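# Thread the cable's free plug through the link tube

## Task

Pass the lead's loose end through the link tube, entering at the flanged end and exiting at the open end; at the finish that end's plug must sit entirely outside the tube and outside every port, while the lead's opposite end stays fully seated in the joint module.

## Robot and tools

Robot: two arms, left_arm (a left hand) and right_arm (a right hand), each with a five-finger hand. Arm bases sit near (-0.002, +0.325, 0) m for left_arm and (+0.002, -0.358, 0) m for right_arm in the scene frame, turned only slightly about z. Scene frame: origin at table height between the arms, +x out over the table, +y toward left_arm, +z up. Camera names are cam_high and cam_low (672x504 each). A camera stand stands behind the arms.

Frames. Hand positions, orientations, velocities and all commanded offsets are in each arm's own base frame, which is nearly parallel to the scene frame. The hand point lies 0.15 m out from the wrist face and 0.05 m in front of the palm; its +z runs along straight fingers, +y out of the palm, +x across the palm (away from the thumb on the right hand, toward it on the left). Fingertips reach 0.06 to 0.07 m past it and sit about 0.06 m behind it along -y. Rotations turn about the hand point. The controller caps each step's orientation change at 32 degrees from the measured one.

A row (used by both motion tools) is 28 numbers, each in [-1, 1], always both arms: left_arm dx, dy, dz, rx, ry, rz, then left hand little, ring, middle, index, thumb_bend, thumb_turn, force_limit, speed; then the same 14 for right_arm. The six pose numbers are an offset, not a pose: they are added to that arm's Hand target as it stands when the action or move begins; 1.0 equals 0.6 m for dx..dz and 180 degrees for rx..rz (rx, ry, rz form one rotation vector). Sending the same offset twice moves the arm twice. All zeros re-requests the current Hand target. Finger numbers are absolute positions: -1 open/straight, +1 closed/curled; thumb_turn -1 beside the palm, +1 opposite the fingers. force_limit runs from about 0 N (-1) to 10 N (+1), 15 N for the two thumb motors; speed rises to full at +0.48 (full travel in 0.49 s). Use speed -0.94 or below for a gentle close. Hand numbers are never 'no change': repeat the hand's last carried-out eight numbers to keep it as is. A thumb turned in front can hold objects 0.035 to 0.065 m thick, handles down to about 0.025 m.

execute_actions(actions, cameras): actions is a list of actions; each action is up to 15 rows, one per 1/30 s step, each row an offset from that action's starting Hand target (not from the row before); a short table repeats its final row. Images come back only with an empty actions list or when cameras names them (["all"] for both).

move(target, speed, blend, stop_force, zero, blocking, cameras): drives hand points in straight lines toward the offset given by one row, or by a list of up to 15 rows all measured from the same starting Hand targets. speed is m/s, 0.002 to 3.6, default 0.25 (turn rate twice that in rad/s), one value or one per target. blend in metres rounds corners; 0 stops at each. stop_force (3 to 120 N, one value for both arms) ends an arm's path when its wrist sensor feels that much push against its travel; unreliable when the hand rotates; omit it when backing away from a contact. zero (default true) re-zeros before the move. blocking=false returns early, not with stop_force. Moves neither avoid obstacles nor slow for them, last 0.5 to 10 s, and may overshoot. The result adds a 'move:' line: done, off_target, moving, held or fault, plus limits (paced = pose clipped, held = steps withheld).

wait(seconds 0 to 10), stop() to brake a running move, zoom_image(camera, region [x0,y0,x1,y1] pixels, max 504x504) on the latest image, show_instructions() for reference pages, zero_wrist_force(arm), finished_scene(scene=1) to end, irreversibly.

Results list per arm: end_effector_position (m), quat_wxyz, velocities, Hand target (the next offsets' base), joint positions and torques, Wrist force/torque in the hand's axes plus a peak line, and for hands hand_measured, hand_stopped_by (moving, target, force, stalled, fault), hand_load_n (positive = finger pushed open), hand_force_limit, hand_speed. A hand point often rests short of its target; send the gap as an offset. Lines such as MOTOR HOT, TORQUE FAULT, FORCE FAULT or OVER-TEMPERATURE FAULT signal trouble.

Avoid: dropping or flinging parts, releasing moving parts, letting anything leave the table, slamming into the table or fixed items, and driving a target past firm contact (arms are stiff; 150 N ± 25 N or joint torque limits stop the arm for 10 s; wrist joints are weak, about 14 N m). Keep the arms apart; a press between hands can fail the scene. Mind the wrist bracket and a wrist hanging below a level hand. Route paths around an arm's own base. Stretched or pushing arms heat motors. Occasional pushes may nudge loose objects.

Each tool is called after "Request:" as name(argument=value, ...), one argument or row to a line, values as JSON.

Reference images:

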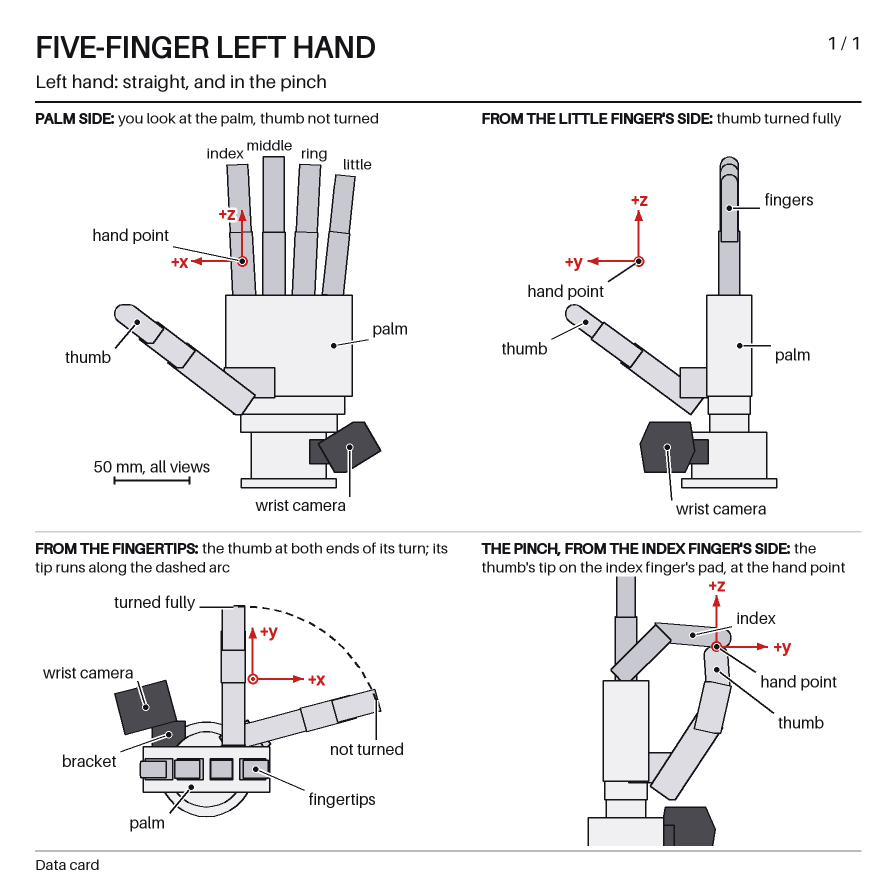

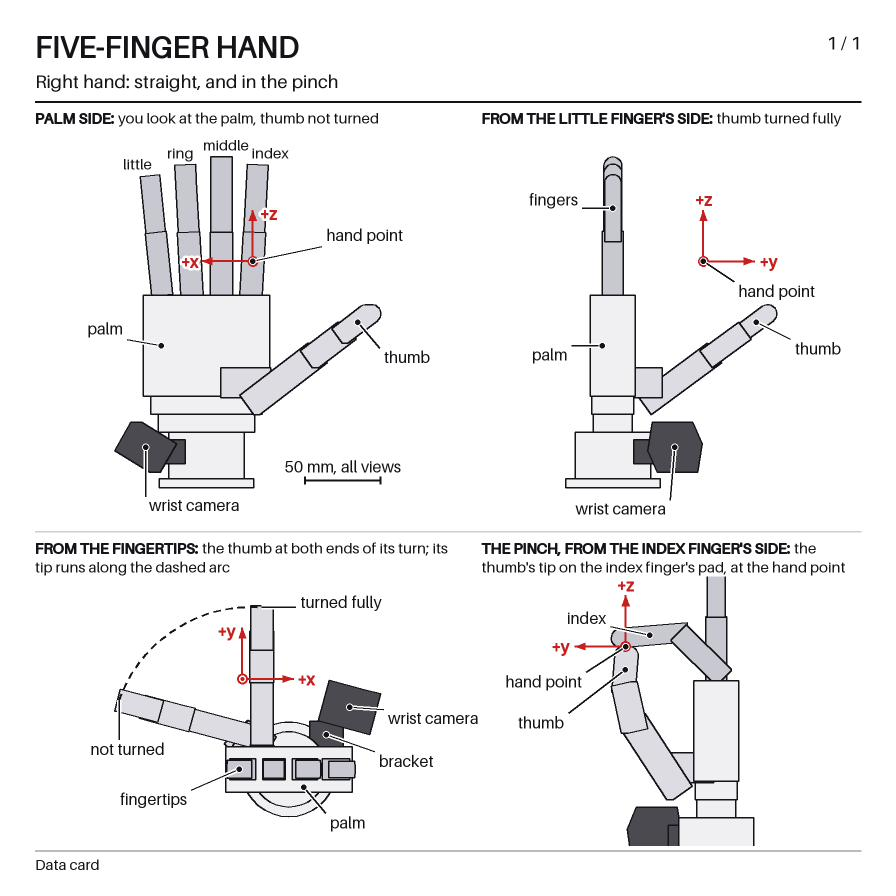

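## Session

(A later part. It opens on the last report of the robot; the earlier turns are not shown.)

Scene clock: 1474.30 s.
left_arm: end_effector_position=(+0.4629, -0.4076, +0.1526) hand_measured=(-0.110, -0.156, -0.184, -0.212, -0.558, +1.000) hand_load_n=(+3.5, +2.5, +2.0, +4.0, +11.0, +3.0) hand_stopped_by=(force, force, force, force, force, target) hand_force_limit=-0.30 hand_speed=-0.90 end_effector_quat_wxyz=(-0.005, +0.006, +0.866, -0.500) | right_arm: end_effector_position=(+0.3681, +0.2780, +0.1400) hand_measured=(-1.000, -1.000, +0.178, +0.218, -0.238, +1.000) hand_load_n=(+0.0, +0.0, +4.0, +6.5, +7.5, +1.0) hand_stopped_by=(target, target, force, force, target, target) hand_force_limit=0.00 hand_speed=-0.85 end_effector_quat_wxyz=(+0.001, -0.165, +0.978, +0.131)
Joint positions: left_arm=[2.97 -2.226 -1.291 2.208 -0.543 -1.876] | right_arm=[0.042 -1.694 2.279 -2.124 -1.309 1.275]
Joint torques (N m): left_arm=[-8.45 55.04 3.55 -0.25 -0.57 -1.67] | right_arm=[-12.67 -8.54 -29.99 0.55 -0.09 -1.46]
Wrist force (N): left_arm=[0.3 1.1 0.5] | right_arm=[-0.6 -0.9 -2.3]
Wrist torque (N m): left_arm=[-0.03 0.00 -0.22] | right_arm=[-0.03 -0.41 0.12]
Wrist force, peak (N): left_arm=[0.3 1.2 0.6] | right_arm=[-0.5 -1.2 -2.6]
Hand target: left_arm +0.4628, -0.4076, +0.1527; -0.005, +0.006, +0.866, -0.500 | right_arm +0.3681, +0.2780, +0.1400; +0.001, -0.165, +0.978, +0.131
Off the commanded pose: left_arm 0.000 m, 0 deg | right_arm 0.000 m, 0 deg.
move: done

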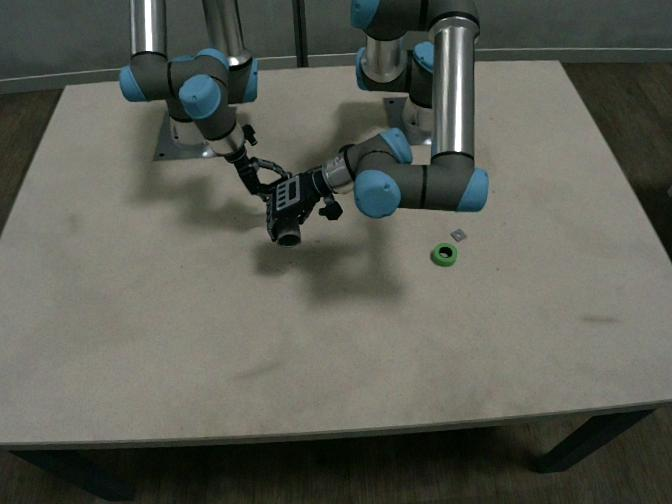

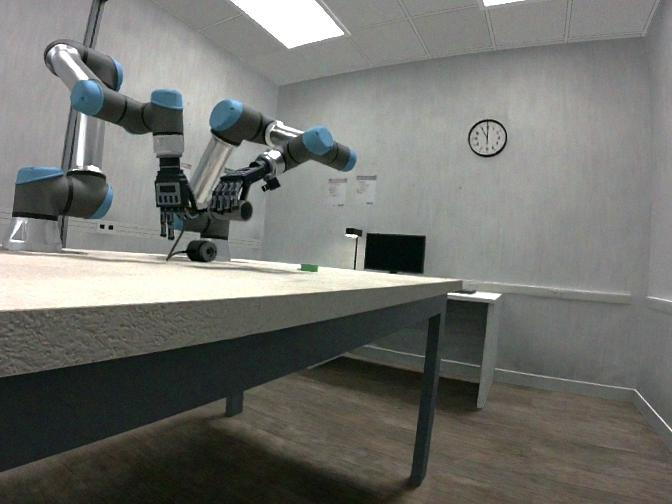

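Request:
move(
  target=[-0.03,0,0,0,0,0,0.5,0.5,0.5,0.5,0.4,1,-0.3,-0.9,0,0,0,0,0,0,-1,-1,0.6,0.6,-0.235,1,0.0,-0.85],
  speed=0.015,
  stop_force=3,
  cameras=["cam_low","cam_high"],
)

Request:
zoom_image(
  camera="cam_low",
  region=[175, 190, 235, 230],
)

Request:
zoom_image(
  camera="cam_high",
  region=[260, 155, 320, 205],
)

Scene clock: 1480.67 s.
left_arm: end_effector_position=(+0.4448, -0.4076, +0.1527) hand_measured=(-0.110, -0.156, -0.184, -0.212, -0.558, +1.000) hand_load_n=(+3.5, +2.5, +1.5, +4.0, +11.0, +3.5) hand_stopped_by=(force, force, force, force, force, target) hand_force_limit=-0.30 hand_speed=-0.90 end_effector_quat_wxyz=(-0.005, +0.006, +0.866, -0.500) | right_arm: end_effector_position=(+0.3681, +0.2780, +0.1400) hand_measured=(-1.000, -1.000, +0.178, +0.218, -0.238, +1.000) hand_load_n=(+0.0, +0.0, +4.0, +6.5, +7.5, +0.5) hand_stopped_by=(target, target, force, force, target, target) hand_force_limit=0.00 hand_speed=-0.85 end_effector_quat_wxyz=(+0.001, -0.165, +0.978, +0.131)
Joint positions: left_arm=[2.964 -2.187 -1.356 2.242 -0.545 -1.888] | right_arm=[0.042 -1.694 2.279 -2.124 -1.309 1.275]
Joint torques (N m): left_arm=[-8.84 49.72 5.85 -0.13 -0.69 -1.89] | right_arm=[-12.91 -8.35 -29.84 0.5 0.03 -1.42]
Wrist force (N): left_arm=[0.3 1.2 0.6] | right_arm=[-0.4 -0.8 -2.0]
Wrist torque (N m): left_arm=[0.00 0.01 -0.03] | right_arm=[-0.03 -0.44 0.13]
Wrist force, peak (N): left_arm=[0.3 1.3 0.5] | right_arm=[-0.6 -1.0 -2.7]
Hand target: left_arm +0.4448, -0.4076, +0.1527; -0.005, +0.006, +0.866, -0.500 | right_arm +0.3681, +0.2780, +0.1400; +0.001, -0.165, +0.978, +0.131
Off the commanded pose: left_arm 0.000 m, 0 deg | right_arm 0.000 m, 0 deg.
move: done

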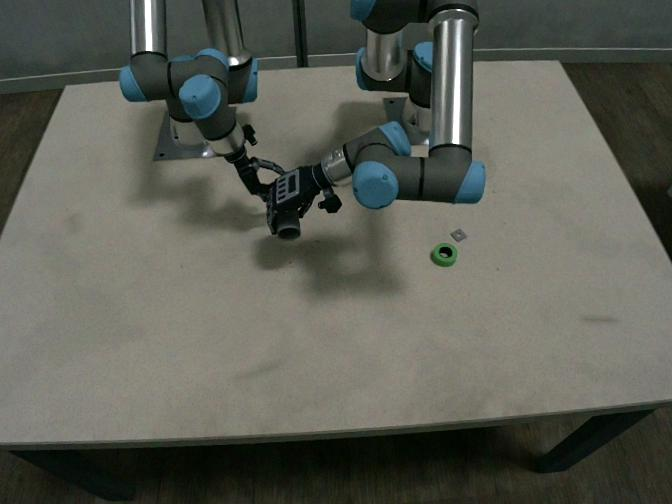

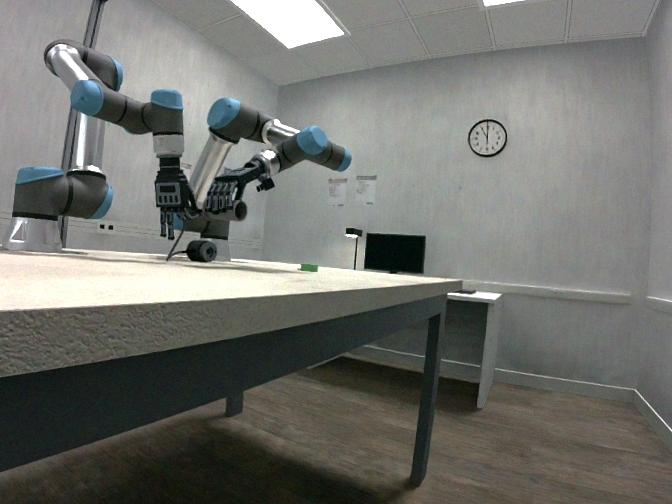

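Scaled by 8.400 from the camera's 672x504 image, which has a finer 960x720 frame.

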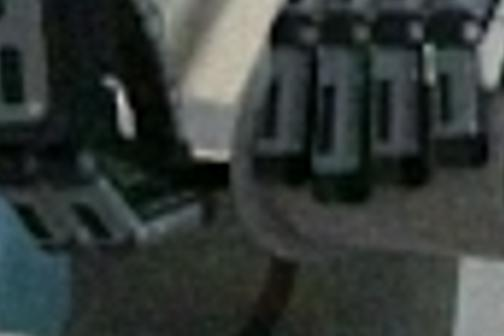

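Scaled by 8.400 from the camera's 672x504 image, which has a finer 960x720 frame.

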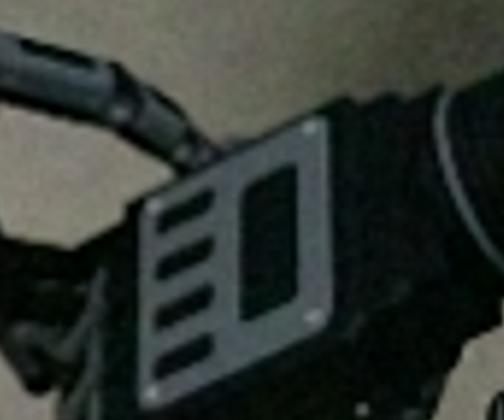

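Request:
move(
  target=[-0.05,0,0,0,0,0,0.5,0.5,0.5,0.5,0.4,1,-0.3,-0.9,0,0,0,0,0,0,-1,-1,0.6,0.6,-0.235,1,0.0,-0.85],
  speed=0.012,
  stop_force=3,
  cameras=["cam_low","cam_high"],
)

Request:
zoom_image(
  camera="cam_low",
  region=[175, 190, 235, 230],
)

Request:
zoom_image(
  camera="cam_high",
  region=[260, 155, 320, 205],
)

Scene clock: 1492.33 s.
left_arm: end_effector_position=(+0.4338, -0.4076, +0.1527) hand_measured=(-0.110, -0.156, -0.184, -0.212, -0.558, +1.000) hand_load_n=(+3.5, +2.5, +2.0, +4.0, +11.5, +3.0) hand_stopped_by=(force, force, force, force, force, target) hand_force_limit=-0.30 hand_speed=-0.90 end_effector_quat_wxyz=(-0.005, +0.006, +0.866, -0.500) | right_arm: end_effector_position=(+0.3681, +0.2780, +0.1400) hand_measured=(-1.000, -1.000, +0.178, +0.218, -0.238, +1.000) hand_load_n=(+0.0, +0.0, +3.5, +6.5, +7.0, +0.5) hand_stopped_by=(target, target, force, force, target, target) hand_force_limit=0.00 hand_speed=-0.85 end_effector_quat_wxyz=(+0.001, -0.165, +0.978, +0.131)
Joint positions: left_arm=[2.96 -2.163 -1.394 2.263 -0.546 -1.895] | right_arm=[0.042 -1.694 2.279 -2.124 -1.309 1.275]
Joint torques (N m): left_arm=[5.7 34.22 25.29 -3.78 3.7 1.94] | right_arm=[-12.59 -9.11 -29.5 -5.19 0.1 0.71]
Wrist force (N): left_arm=[-0.6 0.8 -0.1] | right_arm=[-0.1 -1.0 -2.6]
Wrist torque (N m): left_arm=[0.01 0.02 -0.02] | right_arm=[-0.04 -0.42 0.11]
Wrist force, peak (N): left_arm=[-3.9 0.9 -0.4] | right_arm=[3.0 0.4 -2.7]
Hand target: left_arm +0.4338, -0.4076, +0.1527; -0.005, +0.006, +0.866, -0.500 (not the last commanded pose) | right_arm +0.3681, +0.2780, +0.1400; +0.001, -0.165, +0.978, +0.131
Off the commanded pose: left_arm 0.019 m, 0 deg | right_arm 0.000 m, 0 deg.
move: contact (left_arm)

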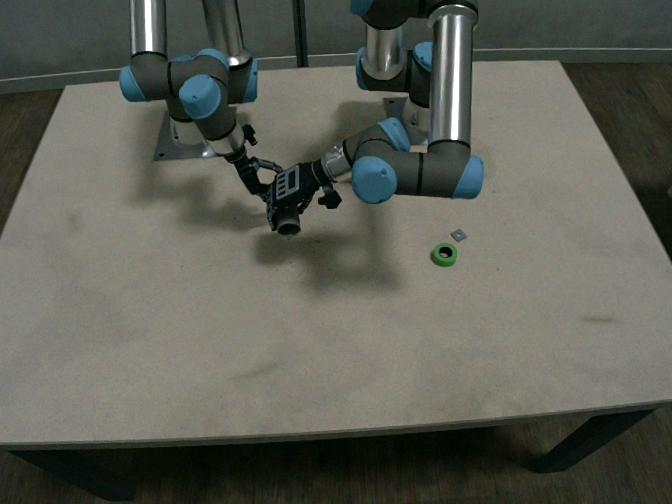

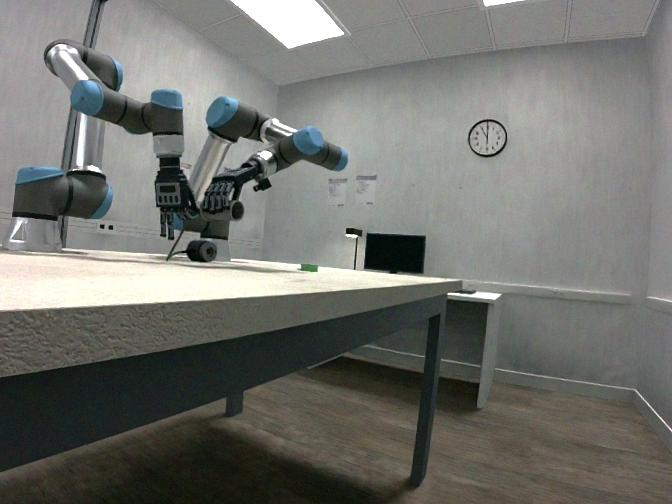

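Scaled by 8.400 from the camera's 672x504 image, which has a finer 960x720 frame.

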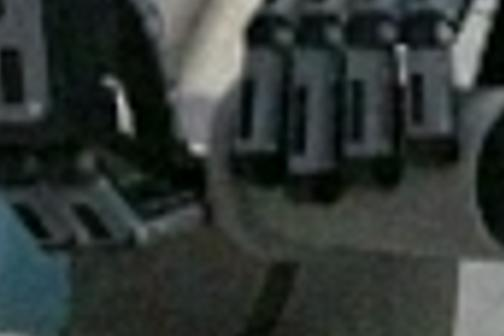

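Scaled by 8.400 from the camera's 672x504 image, which has a finer 960x720 frame.

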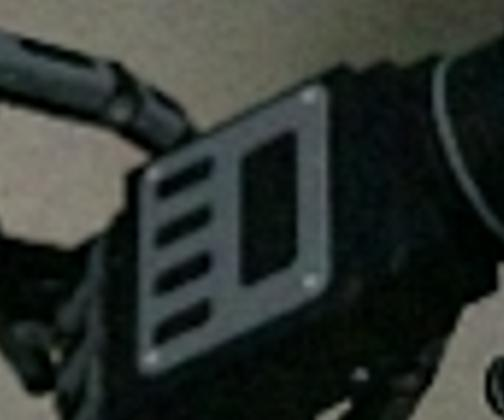

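Request:
move(
  target=[
    [0.0067,0,0,0,0,0,0.5,0.5,0.5,0.5,0.4,1,-0.3,-0.9,0,0,0,0,0,0,-1,-1,0.6,0.6,-0.235,1,0.0,-0.85],
    [0.0067,-0.0083,0,0,0,0,0.5,0.5,0.5,0.5,0.4,1,-0.3,-0.9,0,0,0,0,0,0,-1,-1,0.6,0.6,-0.235,1,0.0,-0.85],
  ],
  speed=0.03,
)

Request:
move(
  target=[-0.04,0,0,0,0,0,0.5,0.5,0.5,0.5,0.4,1,-0.3,-0.9,0,0,0,0,0,0,-1,-1,0.6,0.6,-0.235,1,0.0,-0.85],
  speed=0.012,
  stop_force=3,
)

Scene clock: 1520.53 s.
left_arm: end_effector_position=(+0.4378, -0.4125, +0.1527) hand_measured=(-0.110, -0.156, -0.184, -0.212, -0.558, +1.000) hand_load_n=(+3.5, +2.5, +1.5, +4.0, +11.5, +3.0) hand_stopped_by=(force, force, force, force, force, target) hand_force_limit=-0.30 hand_speed=-0.90 end_effector_quat_wxyz=(-0.005, +0.006, +0.866, -0.500) | right_arm: end_effector_position=(+0.3681, +0.2780, +0.1400) hand_measured=(-1.000, -1.000, +0.178, +0.218, -0.238, +1.000) hand_load_n=(+0.0, +0.0, +4.0, +6.5, +7.0, +0.5) hand_stopped_by=(target, target, force, force, target, target) hand_force_limit=0.00 hand_speed=-0.85 end_effector_quat_wxyz=(+0.001, -0.165, +0.978, +0.131)
Joint positions: left_arm=[2.952 -2.174 -1.372 2.265 -0.548 -1.91] | right_arm=[0.042 -1.694 2.279 -2.124 -1.309 1.275]
Joint torques (N m): left_arm=[-8.04 34.22 25.96 0.08 -0.51 -1.52] | right_arm=[-12.9 -11.46 -29.69 -3.89 0.16 0.83]
Wrist force (N): left_arm=[0.1 1.3 0.5] | right_arm=[-0.4 -1.0 -2.4]
Wrist torque (N m): left_arm=[0.04 0.03 -0.04] | right_arm=[-0.04 -0.44 0.13]
Wrist force, peak (N): left_arm=[-0.1 1.9 0.6] | right_arm=[0.0 -0.8 -2.9]
Hand target: left_arm +0.4378, -0.4126, +0.1527; -0.005, +0.006, +0.866, -0.500 | right_arm +0.3681, +0.2780, +0.1400; +0.001, -0.165, +0.978, +0.131
Off the commanded pose: left_arm 0.000 m, 0 deg | right_arm 0.000 m, 0 deg.
move: done

Scene clock: 1522.03 s.
left_arm: end_effector_position=(+0.4338, -0.4126, +0.1527) hand_measured=(-0.110, -0.156, -0.184, -0.212, -0.558, +1.000) hand_load_n=(+3.5, +3.0, +1.5, +3.5, +11.0, +3.0) hand_stopped_by=(force, force, force, force, force, target) hand_force_limit=-0.30 hand_speed=-0.90 end_effector_quat_wxyz=(-0.005, +0.006, +0.866, -0.500) | right_arm: end_effector_position=(+0.3681, +0.2780, +0.1400) hand_measured=(-1.000, -1.000, +0.178, +0.218, -0.238, +1.000) hand_load_n=(+0.0, +0.0, +4.0, +6.5, +7.0, +0.5) hand_stopped_by=(target, target, force, force, target, target) hand_force_limit=0.00 hand_speed=-0.85 end_effector_quat_wxyz=(+0.001, -0.165, +0.978, +0.131)
Joint positions: left_arm=[2.95 -2.165 -1.385 2.272 -0.549 -1.913] | right_arm=[0.042 -1.694 2.279 -2.124 -1.309 1.275]
Joint torques (N m): left_arm=[5.19 34.32 25.08 -3.9 3.94 1.88] | right_arm=[-12.98 -12.63 -29.75 -1.91 0.33 0.66]
Wrist force (N): left_arm=[-1.0 0.7 -0.1] | right_arm=[0.1 -0.7 -2.8]
Wrist torque (N m): left_arm=[0.01 0.04 -0.02] | right_arm=[-0.02 -0.41 0.11]
Wrist force, peak (N): left_arm=[-3.6 1.4 0.0] | right_arm=[3.3 0.2 -2.3]
Hand target: left_arm +0.4338, -0.4126, +0.1527; -0.005, +0.006, +0.866, -0.500 (not the last commanded pose) | right_arm +0.3681, +0.2780, +0.1400; +0.001, -0.165, +0.978, +0.131
Off the commanded pose: left_arm 0.020 m, 0 deg | right_arm 0.000 m, 0 deg.
move: contact (left_arm)

Request:
move(
  target=[-0.0017,0,0,0,0,0,0.5,0.5,0.5,0.5,0.4,1,-0.3,-0.9,0,0,0,0,0,0,-1,-1,0.6,0.6,-0.235,1,0.0,-0.85],
  speed=0.01,
)

Scene clock: 1535.67 s.
left_arm: end_effector_position=(+0.4328, -0.4126, +0.1527) hand_measured=(-0.110, -0.156, -0.184, -0.212, -0.558, +1.000) hand_load_n=(+5.5, +3.5, +1.0, +2.5, +11.5, +0.5) hand_stopped_by=(force, force, force, force, force, target) hand_force_limit=-0.30 hand_speed=-0.90 end_effector_quat_wxyz=(-0.005, +0.006, +0.866, -0.500) | right_arm: end_effector_position=(+0.3681, +0.2780, +0.1400) hand_measured=(-1.000, -1.000, +0.178, +0.218, -0.238, +1.000) hand_load_n=(+0.0, +0.0, +4.5, +6.0, +7.5, -1.0) hand_stopped_by=(target, target, force, force, target, target) hand_force_limit=0.00 hand_speed=-0.85 end_effector_quat_wxyz=(+0.001, -0.165, +0.978, +0.131)
Joint positions: left_arm=[2.95 -2.163 -1.389 2.274 -0.549 -1.913] | right_arm=[0.042 -1.694 2.279 -2.124 -1.309 1.275]
Joint torques (N m): left_arm=[-10.96 47.56 0.52 -1.08 0.37 -2.36] | right_arm=[-12.35 -14.91 -30.29 -0.75 0.44 0.74]
Wrist force (N): left_arm=[-6.3 1.0 -0.3] | right_arm=[5.1 1.1 -2.7]
Wrist torque (N m): left_arm=[0.01 0.04 0.06] | right_arm=[0.04 -0.36 0.04]
Wrist force, peak (N): left_arm=[-6.3 1.0 -0.3] | right_arm=[5.1 1.1 -2.7]
Hand target: left_arm +0.4328, -0.4126, +0.1527; -0.005, +0.006, +0.866, -0.500 | right_arm +0.3681, +0.2780, +0.1400; +0.001, -0.165, +0.978, +0.131
Off the commanded pose: left_arm 0.000 m, 0 deg | right_arm 0.000 m, 0 deg.
move: done

Request:
move(
  target=[
    [0.0083,0,0,0,0,0,0.5,0.5,0.5,0.5,0.4,1,-0.3,-0.9,0,0,0,0,0,0,-1,-1,0.6,0.6,-0.235,1,0.0,-0.85],
    [0.0083,0.0167,0,0,0,0,0.5,0.5,0.5,0.5,0.4,1,-0.3,-0.9,0,0,0,0,0,0,-1,-1,0.6,0.6,-0.235,1,0.0,-0.85],
  ],
  speed=0.04,
)

Request:
move(
  target=[-0.04,0,0,0,0,0,0.5,0.5,0.5,0.5,0.4,1,-0.3,-0.9,0,0,0,0,0,0,-1,-1,0.6,0.6,-0.235,1,0.0,-0.85],
  speed=0.015,
  stop_force=3,
)

Scene clock: 1561.60 s.
left_arm: end_effector_position=(+0.4377, -0.4027, +0.1527) hand_measured=(-0.110, -0.156, -0.184, -0.212, -0.558, +1.000) hand_load_n=(+3.0, +2.5, +2.0, +4.5, +11.0, +3.5) hand_stopped_by=(force, force, force, force, force, target) hand_force_limit=-0.30 hand_speed=-0.90 end_effector_quat_wxyz=(-0.005, +0.006, +0.866, -0.500) | right_arm: end_effector_position=(+0.3681, +0.2780, +0.1400) hand_measured=(-1.000, -1.000, +0.178, +0.218, -0.238, +1.000) hand_load_n=(+0.0, +0.0, +3.5, +6.5, +7.0, +0.5) hand_stopped_by=(target, target, force, force, target, target) hand_force_limit=0.00 hand_speed=-0.85 end_effector_quat_wxyz=(+0.001, -0.165, +0.978, +0.131)
Joint positions: left_arm=[2.971 -2.169 -1.388 2.246 -0.543 -1.874] | right_arm=[0.042 -1.694 2.279 -2.124 -1.309 1.275]
Joint torques (N m): left_arm=[5.2 49.08 5.19 -3.92 3.89 2.19] | right_arm=[-12.5 -17.48 -29.65 -0.12 0.66 0.58]
Wrist force (N): left_arm=[0.5 1.1 0.5] | right_arm=[-0.5 -1.0 -2.3]
Wrist torque (N m): left_arm=[-0.02 0.00 -0.18] | right_arm=[-0.03 -0.43 0.12]
Wrist force, peak (N): left_arm=[-7.2 0.8 -0.7] | right_arm=[6.2 0.8 -1.9]
Hand target: left_arm +0.4377, -0.4026, +0.1527; -0.005, +0.006, +0.866, -0.500 | right_arm +0.3681, +0.2780, +0.1400; +0.001, -0.165, +0.978, +0.131
Off the commanded pose: left_arm 0.000 m, 0 deg | right_arm 0.000 m, 0 deg.
move: done

Scene clock: 1564.17 s.
left_arm: end_effector_position=(+0.4137, -0.4026, +0.1527) hand_measured=(-0.110, -0.156, -0.184, -0.212, -0.558, +1.000) hand_load_n=(+3.0, +2.5, +2.0, +4.0, +11.0, +3.5) hand_stopped_by=(force, force, force, force, force, target) hand_force_limit=-0.30 hand_speed=-0.90 end_effector_quat_wxyz=(-0.005, +0.006, +0.866, -0.500) | right_arm: end_effector_position=(+0.3681, +0.2780, +0.1400) hand_measured=(-1.000, -1.000, +0.178, +0.218, -0.238, +1.000) hand_load_n=(+0.0, +0.0, +3.5, +7.0, +7.5, +0.0) hand_stopped_by=(target, target, force, force, target, target) hand_force_limit=0.00 hand_speed=-0.85 end_effector_quat_wxyz=(+0.001, -0.165, +0.978, +0.131)
Joint positions: left_arm=[2.963 -2.118 -1.468 2.288 -0.545 -1.89] | right_arm=[0.042 -1.694 2.279 -2.124 -1.309 1.275]
Joint torques (N m): left_arm=[-8.54 47.21 5.58 -0.16 -0.63 -1.96] | right_arm=[-12.8 -18.64 -29.96 -0.07 0.8 0.61]
Wrist force (N): left_arm=[0.3 1.0 0.4] | right_arm=[-0.5 -1.1 -2.3]
Wrist torque (N m): left_arm=[-0.04 -0.02 -0.03] | right_arm=[-0.05 -0.43 0.12]
Wrist force, peak (N): left_arm=[0.5 1.4 0.3] | right_arm=[-0.7 -0.9 -2.8]
Hand target: left_arm +0.4137, -0.4026, +0.1527; -0.005, +0.006, +0.866, -0.500 | right_arm +0.3681, +0.2780, +0.1400; +0.001, -0.165, +0.978, +0.131
Off the commanded pose: left_arm 0.000 m, 0 deg | right_arm 0.000 m, 0 deg.
move: done

Request:
move(
  target=[-0.025,0,0,0,0,0,0.5,0.5,0.5,0.5,0.4,1,-0.3,-0.9,0,0,0,0,0,0,-1,-1,0.6,0.6,-0.235,1,0.0,-0.85],
  speed=0.012,
  stop_force=3,
  cameras=["cam_low","cam_high"],
)

Request:
zoom_image(
  camera="cam_low",
  region=[155, 190, 255, 265],
)

Request:
zoom_image(
  camera="cam_high",
  region=[230, 150, 350, 250],
)

Scene clock: 1570.07 s.
left_arm: end_effector_position=(+0.4043, -0.4026, +0.1527) hand_measured=(-0.110, -0.156, -0.184, -0.212, -0.558, +1.000) hand_load_n=(+3.0, +2.5, +1.5, +4.5, +11.0, +2.5) hand_stopped_by=(force, force, force, force, force, target) hand_force_limit=-0.30 hand_speed=-0.90 end_effector_quat_wxyz=(-0.005, +0.006, +0.866, -0.500) | right_arm: end_effector_position=(+0.3681, +0.2780, +0.1400) hand_measured=(-1.000, -1.000, +0.178, +0.218, -0.238, +1.000) hand_load_n=(+0.0, +0.5, +3.5, +6.5, +7.0, +0.5) hand_stopped_by=(target, target, force, force, target, target) hand_force_limit=0.00 hand_speed=-0.85 end_effector_quat_wxyz=(+0.001, -0.165, +0.978, +0.131)
Joint positions: left_arm=[2.959 -2.099 -1.499 2.304 -0.546 -1.896] | right_arm=[0.042 -1.694 2.279 -2.124 -1.309 1.275]
Joint torques (N m): left_arm=[5.08 31.27 24.13 -4.17 4.02 1.82] | right_arm=[-12.26 -18.42 -29.71 -5.14 0.99 0.38]
Wrist force (N): left_arm=[-1.1 1.6 0.3] | right_arm=[1.0 -0.7 -2.0]
Wrist torque (N m): left_arm=[-0.01 -0.09 -0.05] | right_arm=[-0.02 -0.39 0.15]
Wrist force, peak (N): left_arm=[-5.2 0.3 -0.2] | right_arm=[4.6 0.5 -1.1]
Hand target: left_arm +0.4043, -0.4026, +0.1527; -0.005, +0.006, +0.866, -0.500 (not the last commanded pose) | right_arm +0.3681, +0.2780, +0.1400; +0.001, -0.165, +0.978, +0.131
Off the commanded pose: left_arm 0.006 m, 0 deg | right_arm 0.000 m, 0 deg.
move: contact (left_arm)

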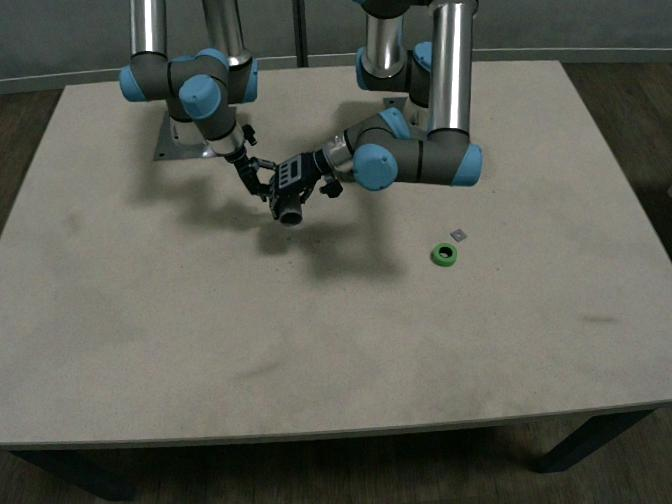

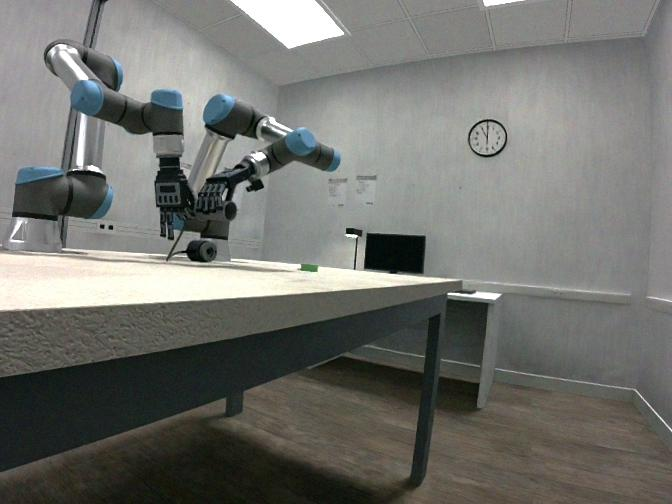

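Scaled by 5.040 from the camera's 672x504 image, which has a finer 960x720 frame.

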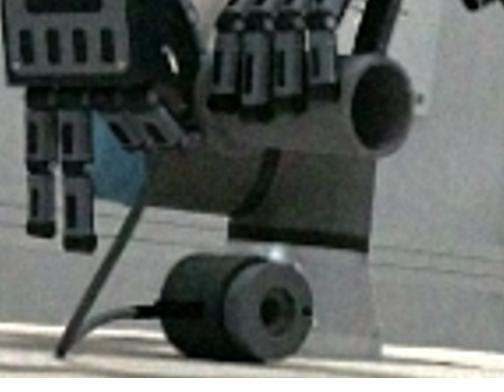

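Scaled by 4.200 from the camera's 672x504 image, which has a finer 960x720 frame.

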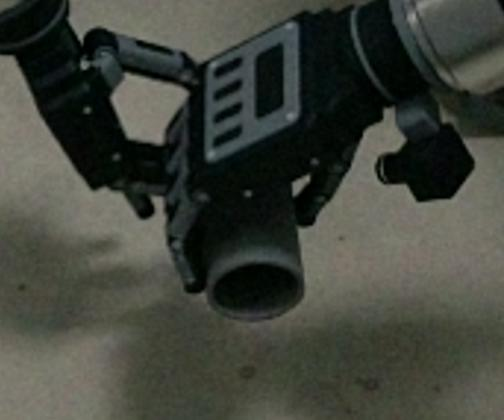

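Request:
move(
  target=[0,0,0,0,0,0,0.5,0.5,0.5,0.5,0.4,1,-0.3,-0.9,0,0,0,0,0,0,-1,-1,0.6,0.6,-0.29,1,0.0,-0.85],
  speed=0.02,
)

Scene clock: 1597.17 s.
left_arm: end_effector_position=(+0.4043, -0.4026, +0.1527) hand_measured=(-0.110, -0.156, -0.184, -0.212, -0.558, +1.000) hand_load_n=(+3.0, +2.5, +2.0, +4.0, +11.0, +2.5) hand_stopped_by=(force, force, force, force, force, target) hand_force_limit=-0.30 hand_speed=-0.90 end_effector_quat_wxyz=(-0.005, +0.006, +0.866, -0.500) | right_arm: end_effector_position=(+0.3681, +0.2780, +0.1400) hand_measured=(-1.000, -1.000, +0.178, +0.218, -0.290, +1.000) hand_load_n=(+0.0, +0.0, +1.0, +1.5, +1.5, +1.0) hand_stopped_by=(target, target, force, force, target, target) hand_force_limit=0.00 hand_speed=-0.85 end_effector_quat_wxyz=(+0.001, -0.165, +0.978, +0.131)
Joint positions: left_arm=[2.959 -2.099 -1.498 2.304 -0.546 -1.896] | right_arm=[0.042 -1.694 2.279 -2.124 -1.309 1.275]
Joint torques (N m): left_arm=[4.38 31.21 23.2 -4.04 3.58 1.83] | right_arm=[-12.45 -18.01 -29.87 -5.78 0.92 0.23]
Wrist force (N): left_arm=[-1.2 0.5 -0.3] | right_arm=[1.2 -1.2 -1.1]
Wrist torque (N m): left_arm=[-0.01 -0.09 -0.05] | right_arm=[-0.07 -0.38 0.14]
Wrist force, peak (N): left_arm=[-1.2 1.8 0.4] | right_arm=[1.0 -0.7 -3.0]
Hand target: left_arm +0.4043, -0.4026, +0.1527; -0.005, +0.006, +0.866, -0.500 | right_arm +0.3681, +0.2780, +0.1400; +0.001, -0.165, +0.978, +0.131
Off the commanded pose: left_arm 0.000 m, 0 deg | right_arm 0.000 m, 0 deg.
move: done

Request:
move(
  target=[
    [0,0,0,0,0,0,0.5,0.5,0.5,0.5,0.4,1,-0.3,-0.9,0,0,0,0,0,0,-1,-1,0.6,0.6,-0.32,1,0.0,-0.85],
    [0,0,0,0,0,0,0.5,0.5,0.5,0.5,0.4,1,-0.3,-0.9,0,0.0067,0,0,0,0,-1,-1,0.6,0.6,-0.32,1,0.0,-0.85],
    [0,0,0,0,0,0,0.5,0.5,0.5,0.5,0.4,1,-0.3,-0.9,-0.02,0.0067,0,0,0,0,-1,-1,0.6,0.6,-0.32,1,0.0,-0.85],
  ],
  speed=0.03,
  cameras=["cam_low","cam_high"],
)

Request:
zoom_image(
  camera="cam_low",
  region=[165, 190, 235, 265],
)

Request:
zoom_image(
  camera="cam_high",
  region=[240, 140, 340, 220],
)

Scene clock: 1604.83 s.
left_arm: end_effector_position=(+0.4043, -0.4026, +0.1527) hand_measured=(-0.110, -0.156, -0.184, -0.212, -0.560, +1.000) hand_load_n=(+2.5, +2.5, +2.0, +4.5, +11.0, +2.0) hand_stopped_by=(force, force, force, force, force, target) hand_force_limit=-0.30 hand_speed=-0.90 end_effector_quat_wxyz=(-0.005, +0.006, +0.866, -0.500) | right_arm: end_effector_position=(+0.3562, +0.2821, +0.1400) hand_measured=(-1.000, -1.000, +0.178, +0.218, -0.320, +1.000) hand_load_n=(+0.0, +0.0, +0.0, +0.0, +0.0, +0.0) hand_stopped_by=(target, target, force, force, target, target) hand_force_limit=0.00 hand_speed=-0.85 end_effector_quat_wxyz=(+0.001, -0.165, +0.978, +0.131)
Joint positions: left_arm=[2.959 -2.099 -1.498 2.304 -0.546 -1.896] | right_arm=[0.054 -1.72 2.301 -2.124 -1.309 1.287]
Joint torques (N m): left_arm=[-6.97 31.44 18.88 -2.04 2.64 0.67] | right_arm=[15.35 -22.6 -5.5 0.59 0.11 1.1]
Wrist force (N): left_arm=[0.5 1.6 0.8] | right_arm=[-0.3 -0.8 -2.4]
Wrist torque (N m): left_arm=[-0.03 -0.03 -0.08] | right_arm=[0.00 -0.43 0.05]
Wrist force, peak (N): left_arm=[-7.5 2.9 -6.5] | right_arm=[8.4 -5.4 -2.1]
Hand target: left_arm +0.4043, -0.4026, +0.1527; -0.005, +0.006, +0.866, -0.500 | right_arm +0.3561, +0.2821, +0.1400; +0.001, -0.165, +0.978, +0.131
Off the commanded pose: left_arm 0.000 m, 0 deg | right_arm 0.000 m, 0 deg.
move: done

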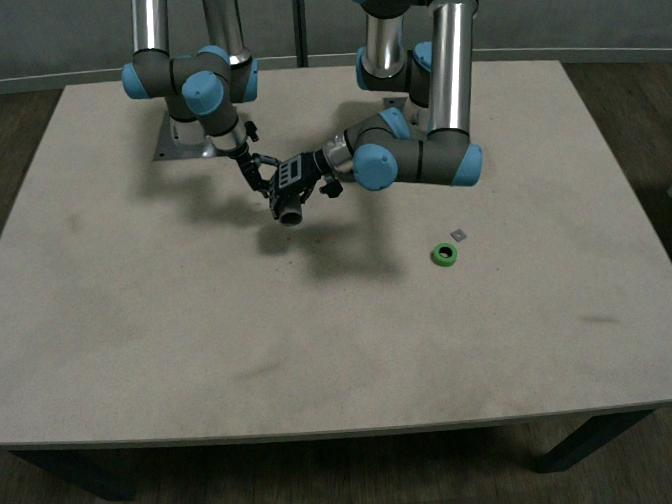

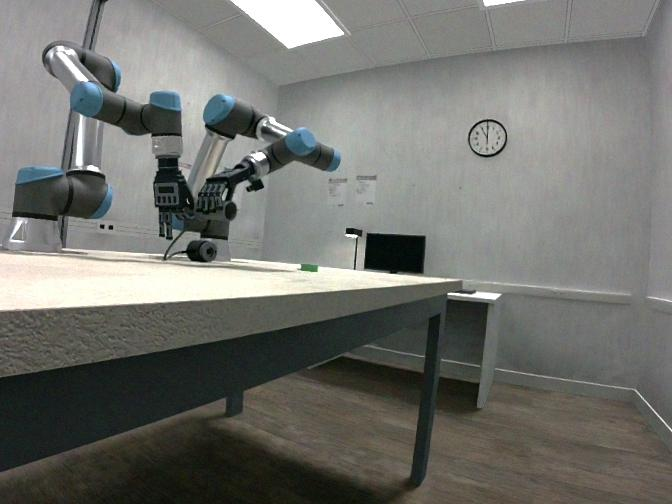

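Scaled by 6.720 from the camera's 672x504 image, which has a finer 960x720 frame.

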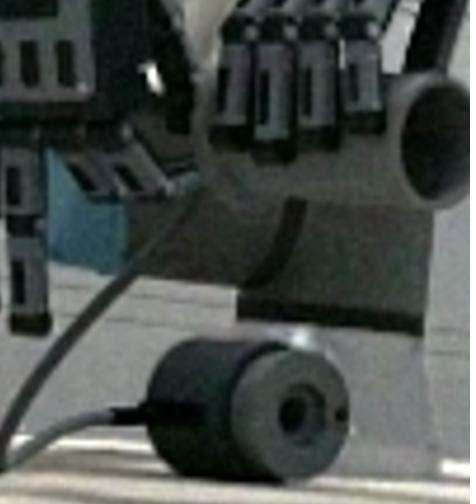

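Scaled by 5.040 from the camera's 672x504 image, which has a finer 960x720 frame.

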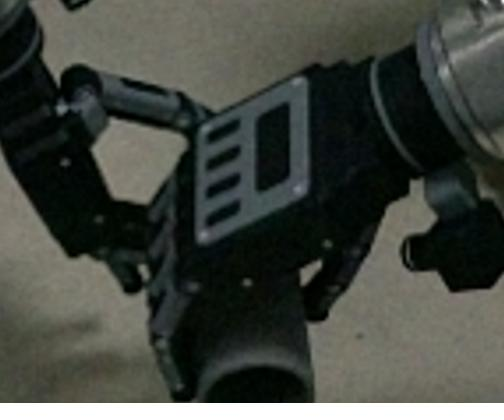

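Request:
zoom_image(
  camera="cam_low",
  region=[180, 200, 210, 225],
)

Request:
zoom_image(
  camera="cam_high",
  region=[255, 145, 295, 185],
)

Scaled by 16.800 from the camera's 672x504 image, which has a finer 960x720 frame.

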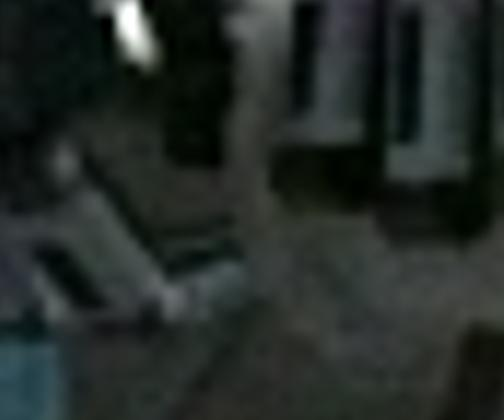

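Scaled by 12.600 from the camera's 672x504 image, which has a finer 960x720 frame.

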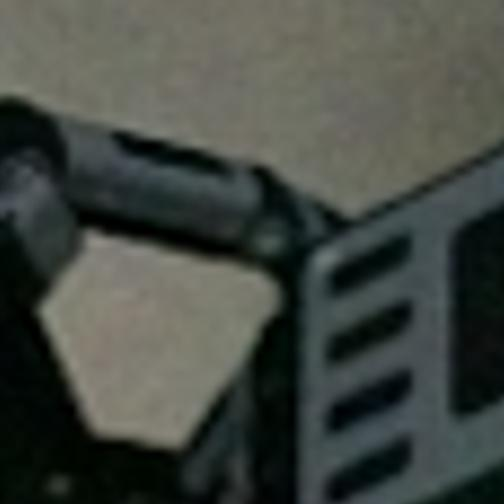

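Request:
move(
  target=[
    [0,0,0,0,0,0,0.5,0.5,0.5,0.5,0.4,1,-0.3,-0.9,0,0,0,0,0,0,-1,-1,0.6,0.6,-0.235,1,0.0,-0.85],
    [0,0,0,0,0,0,0.5,0.5,0.5,0.5,0.4,1,-0.3,-0.9,0,0,0,0,0,0,-1,-1,0.61,0.61,-0.235,1,0.0,-0.85],
  ],
  speed=0.02,
)

Scene clock: 1615.50 s.
left_arm: end_effector_position=(+0.4043, -0.4026, +0.1527) hand_measured=(-0.110, -0.156, -0.184, -0.212, -0.560, +1.000) hand_load_n=(+2.5, +2.0, +2.0, +4.5, +11.0, +2.0) hand_stopped_by=(force, force, force, force, force, target) hand_force_limit=-0.30 hand_speed=-0.90 end_effector_quat_wxyz=(-0.005, +0.006, +0.866, -0.500) | right_arm: end_effector_position=(+0.3561, +0.2821, +0.1400) hand_measured=(-1.000, -1.000, +0.272, +0.314, -0.236, +1.000) hand_load_n=(+0.0, +0.0, +8.0, +8.0, +1.0, -0.5) hand_stopped_by=(target, target, force, force, target, target) hand_force_limit=0.00 hand_speed=-0.85 end_effector_quat_wxyz=(+0.001, -0.165, +0.978, +0.131)
Joint positions: left_arm=[2.959 -2.099 -1.499 2.304 -0.546 -1.896] | right_arm=[0.054 -1.72 2.301 -2.124 -1.309 1.287]
Joint torques (N m): left_arm=[-8.9 31.76 5.07 -0.56 3.84 -1.88] | right_arm=[14.71 -21.69 -7.17 0.41 0.26 1.06]
Wrist force (N): left_arm=[0.3 1.3 0.3] | right_arm=[-0.4 -0.9 -2.1]
Wrist torque (N m): left_arm=[-0.01 -0.02 -0.09] | right_arm=[-0.02 -0.40 0.04]
Wrist force, peak (N): left_arm=[0.5 1.8 1.0] | right_arm=[-0.4 -1.0 -2.7]
Hand target: left_arm +0.4043, -0.4026, +0.1527; -0.005, +0.006, +0.866, -0.500 | right_arm +0.3561, +0.2821, +0.1400; +0.001, -0.165, +0.978, +0.131
Off the commanded pose: left_arm 0.000 m, 0 deg | right_arm 0.000 m, 0 deg.
move: done

Request:
move(
  target=[0,0,0,0,0,0,0.5,0.5,0.5,0.5,0.4,1,-0.3,-0.9,0,-0.0667,0,0,0,0,-1,-1,0.61,0.61,-0.235,1,0.0,-0.85],
  speed=0.04,
  stop_force=3,
  cameras=["cam_low","cam_high"],
)

Request:
zoom_image(
  camera="cam_low",
  region=[165, 190, 235, 265],
)

Request:
zoom_image(
  camera="cam_high",
  region=[240, 140, 340, 220],
)

Scene clock: 1621.97 s.
left_arm: end_effector_position=(+0.4043, -0.4026, +0.1527) hand_measured=(-0.110, -0.156, -0.184, -0.212, -0.560, +1.000) hand_load_n=(+2.5, +2.5, +2.0, +4.5, +11.5, +2.5) hand_stopped_by=(force, force, force, force, force, target) hand_force_limit=-0.30 hand_speed=-0.90 end_effector_quat_wxyz=(-0.005, +0.006, +0.866, -0.500) | right_arm: end_effector_position=(+0.3561, +0.2420, +0.1400) hand_measured=(-1.000, -1.000, +0.272, +0.314, -0.236, +1.000) hand_load_n=(+0.0, +0.0, +7.5, +8.0, +1.5, -0.5) hand_stopped_by=(target, target, force, force, target, target) hand_force_limit=0.00 hand_speed=-0.85 end_effector_quat_wxyz=(+0.001, -0.165, +0.978, +0.131)
Joint positions: left_arm=[2.959 -2.099 -1.499 2.304 -0.546 -1.896] | right_arm=[-0.058 -1.765 2.327 -2.075 -1.313 1.171]
Joint torques (N m): left_arm=[-7.96 31.98 7.22 -0.51 3.07 -1.57] | right_arm=[-12.85 -20.53 -6.76 0.65 -0.42 -1.44]
Wrist force (N): left_arm=[0.4 1.6 0.8] | right_arm=[0.2 -0.8 -2.5]
Wrist torque (N m): left_arm=[-0.05 -0.01 -0.09] | right_arm=[-0.07 -0.48 0.14]
Wrist force, peak (N): left_arm=[0.6 1.9 0.9] | right_arm=[0.1 -0.8 -2.8]
Hand target: left_arm +0.4043, -0.4026, +0.1527; -0.005, +0.006, +0.866, -0.500 | right_arm +0.3561, +0.2420, +0.1400; +0.001, -0.165, +0.978, +0.131
Off the commanded pose: left_arm 0.000 m, 0 deg | right_arm 0.000 m, 0 deg.
move: done

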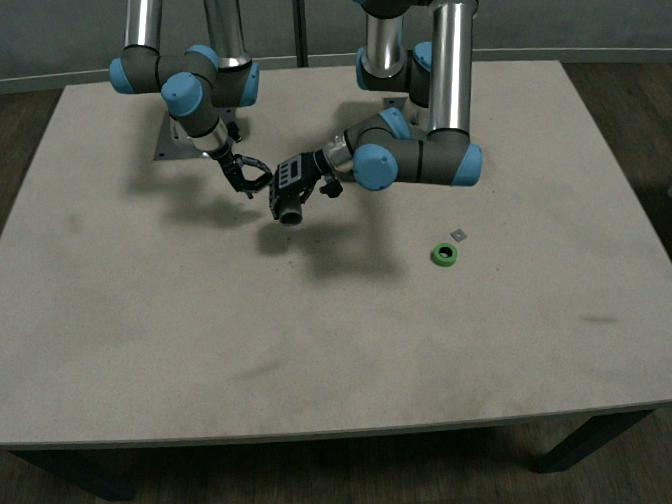

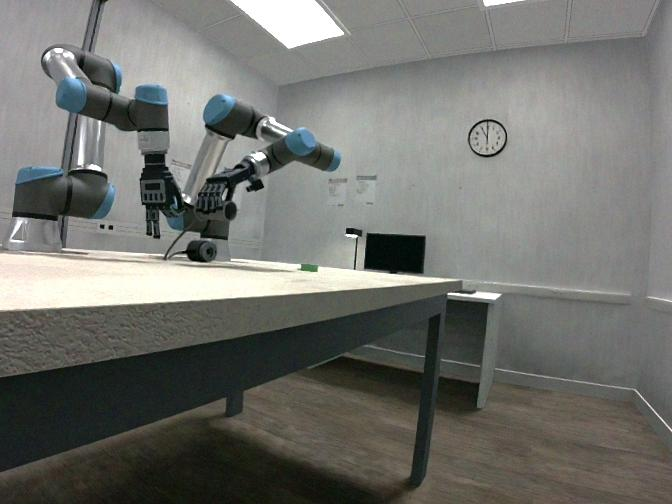

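Scaled by 6.720 from the camera's 672x504 image, which has a finer 960x720 frame.

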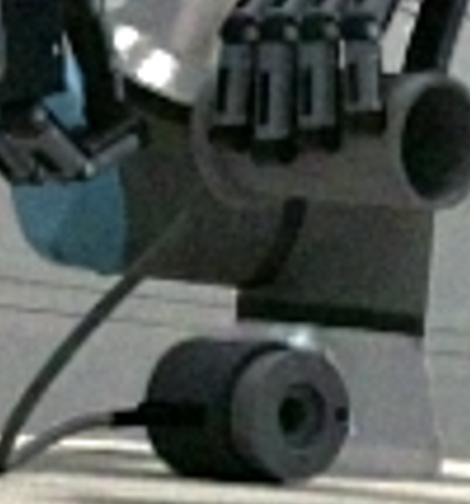

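Scaled by 5.040 from the camera's 672x504 image, which has a finer 960x720 frame.

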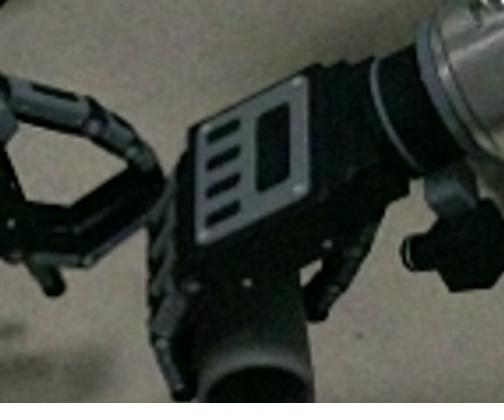

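Request:
move(
  target=[0,0,0,0,0,0,0.5,0.5,0.5,0.5,0.4,1,-0.3,-0.9,-0.05,-0.72,0.1,0,0,0,-1,-1,0.61,0.61,-0.235,1,0.0,-0.85],
  speed=0.2,
  cameras=["cam_low","cam_high"],
)

Request:
zoom_image(
  camera="cam_low",
  region=[155, 185, 255, 275],
)

Request:
zoom_image(
  camera="cam_high",
  region=[240, 140, 360, 240],
)

Scene clock: 1661.00 s.
left_arm: end_effector_position=(+0.4043, -0.4026, +0.1527) hand_measured=(-0.110, -0.156, -0.184, -0.212, -0.560, +1.000) hand_load_n=(+3.0, +2.5, +1.5, +4.5, +11.0, +2.0) hand_stopped_by=(force, force, force, force, force, target) hand_force_limit=-0.30 hand_speed=-0.90 end_effector_quat_wxyz=(-0.005, +0.006, +0.866, -0.500) | right_arm: end_effector_position=(+0.3261, -0.1898, +0.2000) hand_measured=(-1.000, -1.000, +0.272, +0.314, -0.236, +1.000) hand_load_n=(+0.0, +0.0, +7.5, +8.0, +1.0, -0.5) hand_stopped_by=(target, target, force, force, target, target) hand_force_limit=0.00 hand_speed=-0.85 end_effector_quat_wxyz=(+0.001, -0.165, +0.978, +0.131)
Joint positions: left_arm=[2.959 -2.099 -1.499 2.304 -0.546 -1.896] | right_arm=[-1.07 -1.635 1.993 -1.68 -1.483 0.156]
Joint torques (N m): left_arm=[-5.59 32.34 12.54 -0.48 2.18 -1.38] | right_arm=[-12.64 -12.09 -32.48 1.07 -0.86 -1.41]
Wrist force (N): left_arm=[0.6 1.4 0.9] | right_arm=[0.0 -0.4 -2.0]
Wrist torque (N m): left_arm=[-0.05 -0.06 -0.07] | right_arm=[-0.05 -0.49 0.13]
Wrist force, peak (N): left_arm=[0.5 1.8 1.1] | right_arm=[0.0 -0.8 -3.1]
Hand target: left_arm +0.4043, -0.4026, +0.1527; -0.005, +0.006, +0.866, -0.500 | right_arm +0.3261, -0.1900, +0.2000; +0.001, -0.165, +0.978, +0.131
Off the commanded pose: left_arm 0.000 m, 0 deg | right_arm 0.000 m, 0 deg.
move: done

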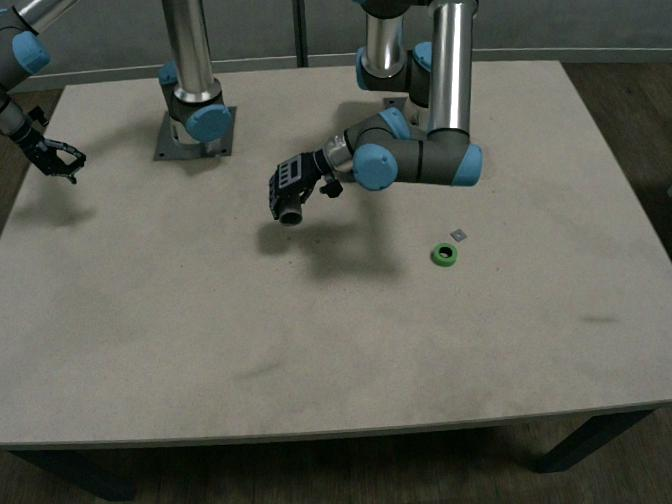

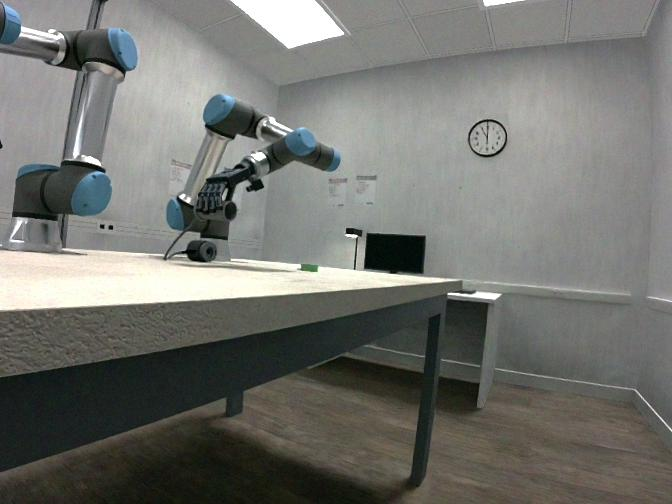

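Scaled by 5.040 from the camera's 672x504 image, which has a finer 960x720 frame.

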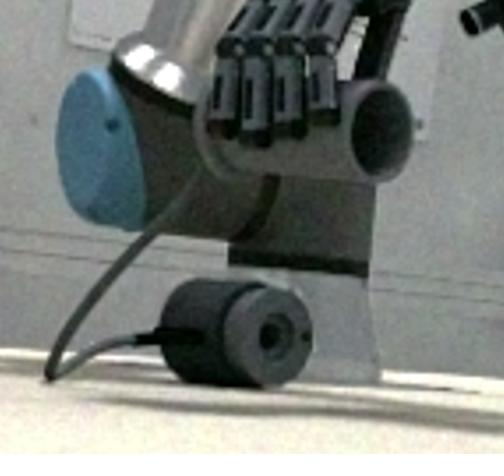

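Scaled by 4.200 from the camera's 672x504 image, which has a finer 960x720 frame.

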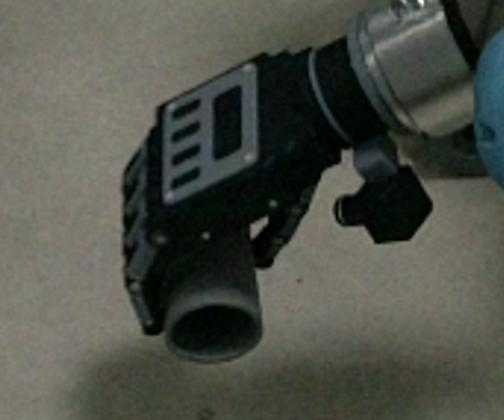

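Request:
move(
  target=[0.01,0,-0.075,0,0,0,0.5,0.5,0.5,0.5,0.4,1,-0.3,-0.9,0,0,0,0,0,0,-1,-1,0.61,0.61,-0.235,1,0.0,-0.85],
  speed=0.03,
  cameras=["cam_low"],
)

Request:
zoom_image(
  camera="cam_low",
  region=[155, 185, 255, 275],
)

Scene clock: 1671.83 s.
left_arm: end_effector_position=(+0.4102, -0.4026, +0.1079) hand_measured=(-0.110, -0.156, -0.184, -0.212, -0.560, +1.000) hand_load_n=(+2.5, +2.5, +2.0, +4.5, +11.0, +2.5) hand_stopped_by=(force, force, force, force, force, target) hand_force_limit=-0.30 hand_speed=-0.90 end_effector_quat_wxyz=(-0.005, +0.006, +0.866, -0.500) | right_arm: end_effector_position=(+0.3261, -0.1900, +0.2000) hand_measured=(-1.000, -1.000, +0.272, +0.314, -0.236, +1.000) hand_load_n=(+0.0, -0.5, +7.5, +8.0, +1.5, -0.5) hand_stopped_by=(target, target, force, force, target, target) hand_force_limit=0.00 hand_speed=-0.85 end_effector_quat_wxyz=(+0.001, -0.165, +0.978, +0.131)
Joint positions: left_arm=[2.961 -2.161 -1.526 2.391 -0.546 -1.892] | right_arm=[-1.07 -1.635 1.993 -1.68 -1.483 0.156]
Joint torques (N m): left_arm=[6.1 30.48 4.39 -0.32 3.93 1.74] | right_arm=[-12.88 -12.88 -31.74 0.94 -0.78 -1.31]
Wrist force (N): left_arm=[0.4 1.5 0.6] | right_arm=[0.0 -0.5 -1.8]
Wrist torque (N m): left_arm=[-0.02 0.01 -0.06] | right_arm=[-0.09 -0.49 0.12]
Wrist force, peak (N): left_arm=[0.6 1.8 0.9] | right_arm=[0.1 -0.3 -2.4]
Hand target: left_arm +0.4103, -0.4026, +0.1077; -0.005, +0.006, +0.866, -0.500 | right_arm +0.3261, -0.1900, +0.2000; +0.001, -0.165, +0.978, +0.131
Off the commanded pose: left_arm 0.000 m, 0 deg | right_arm 0.000 m, 0 deg.
move: done
Images, in order (width x height): cam_low 672x504.

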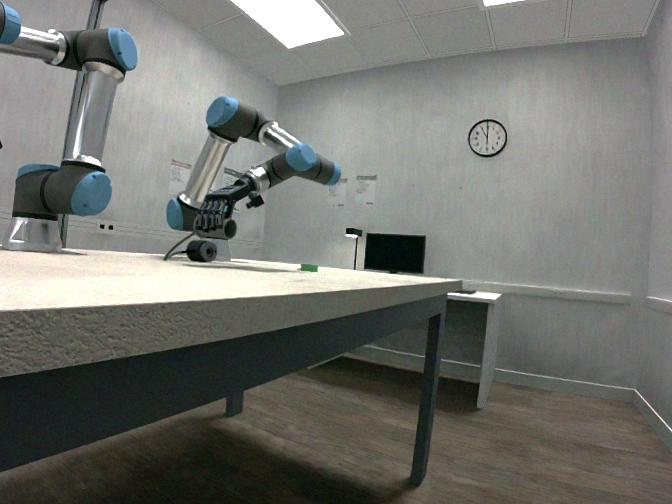

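Scaled by 5.040 from the camera's 672x504 image, which has a finer 960x720 frame.

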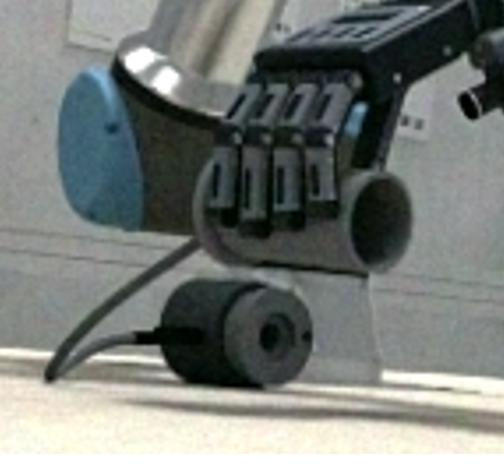

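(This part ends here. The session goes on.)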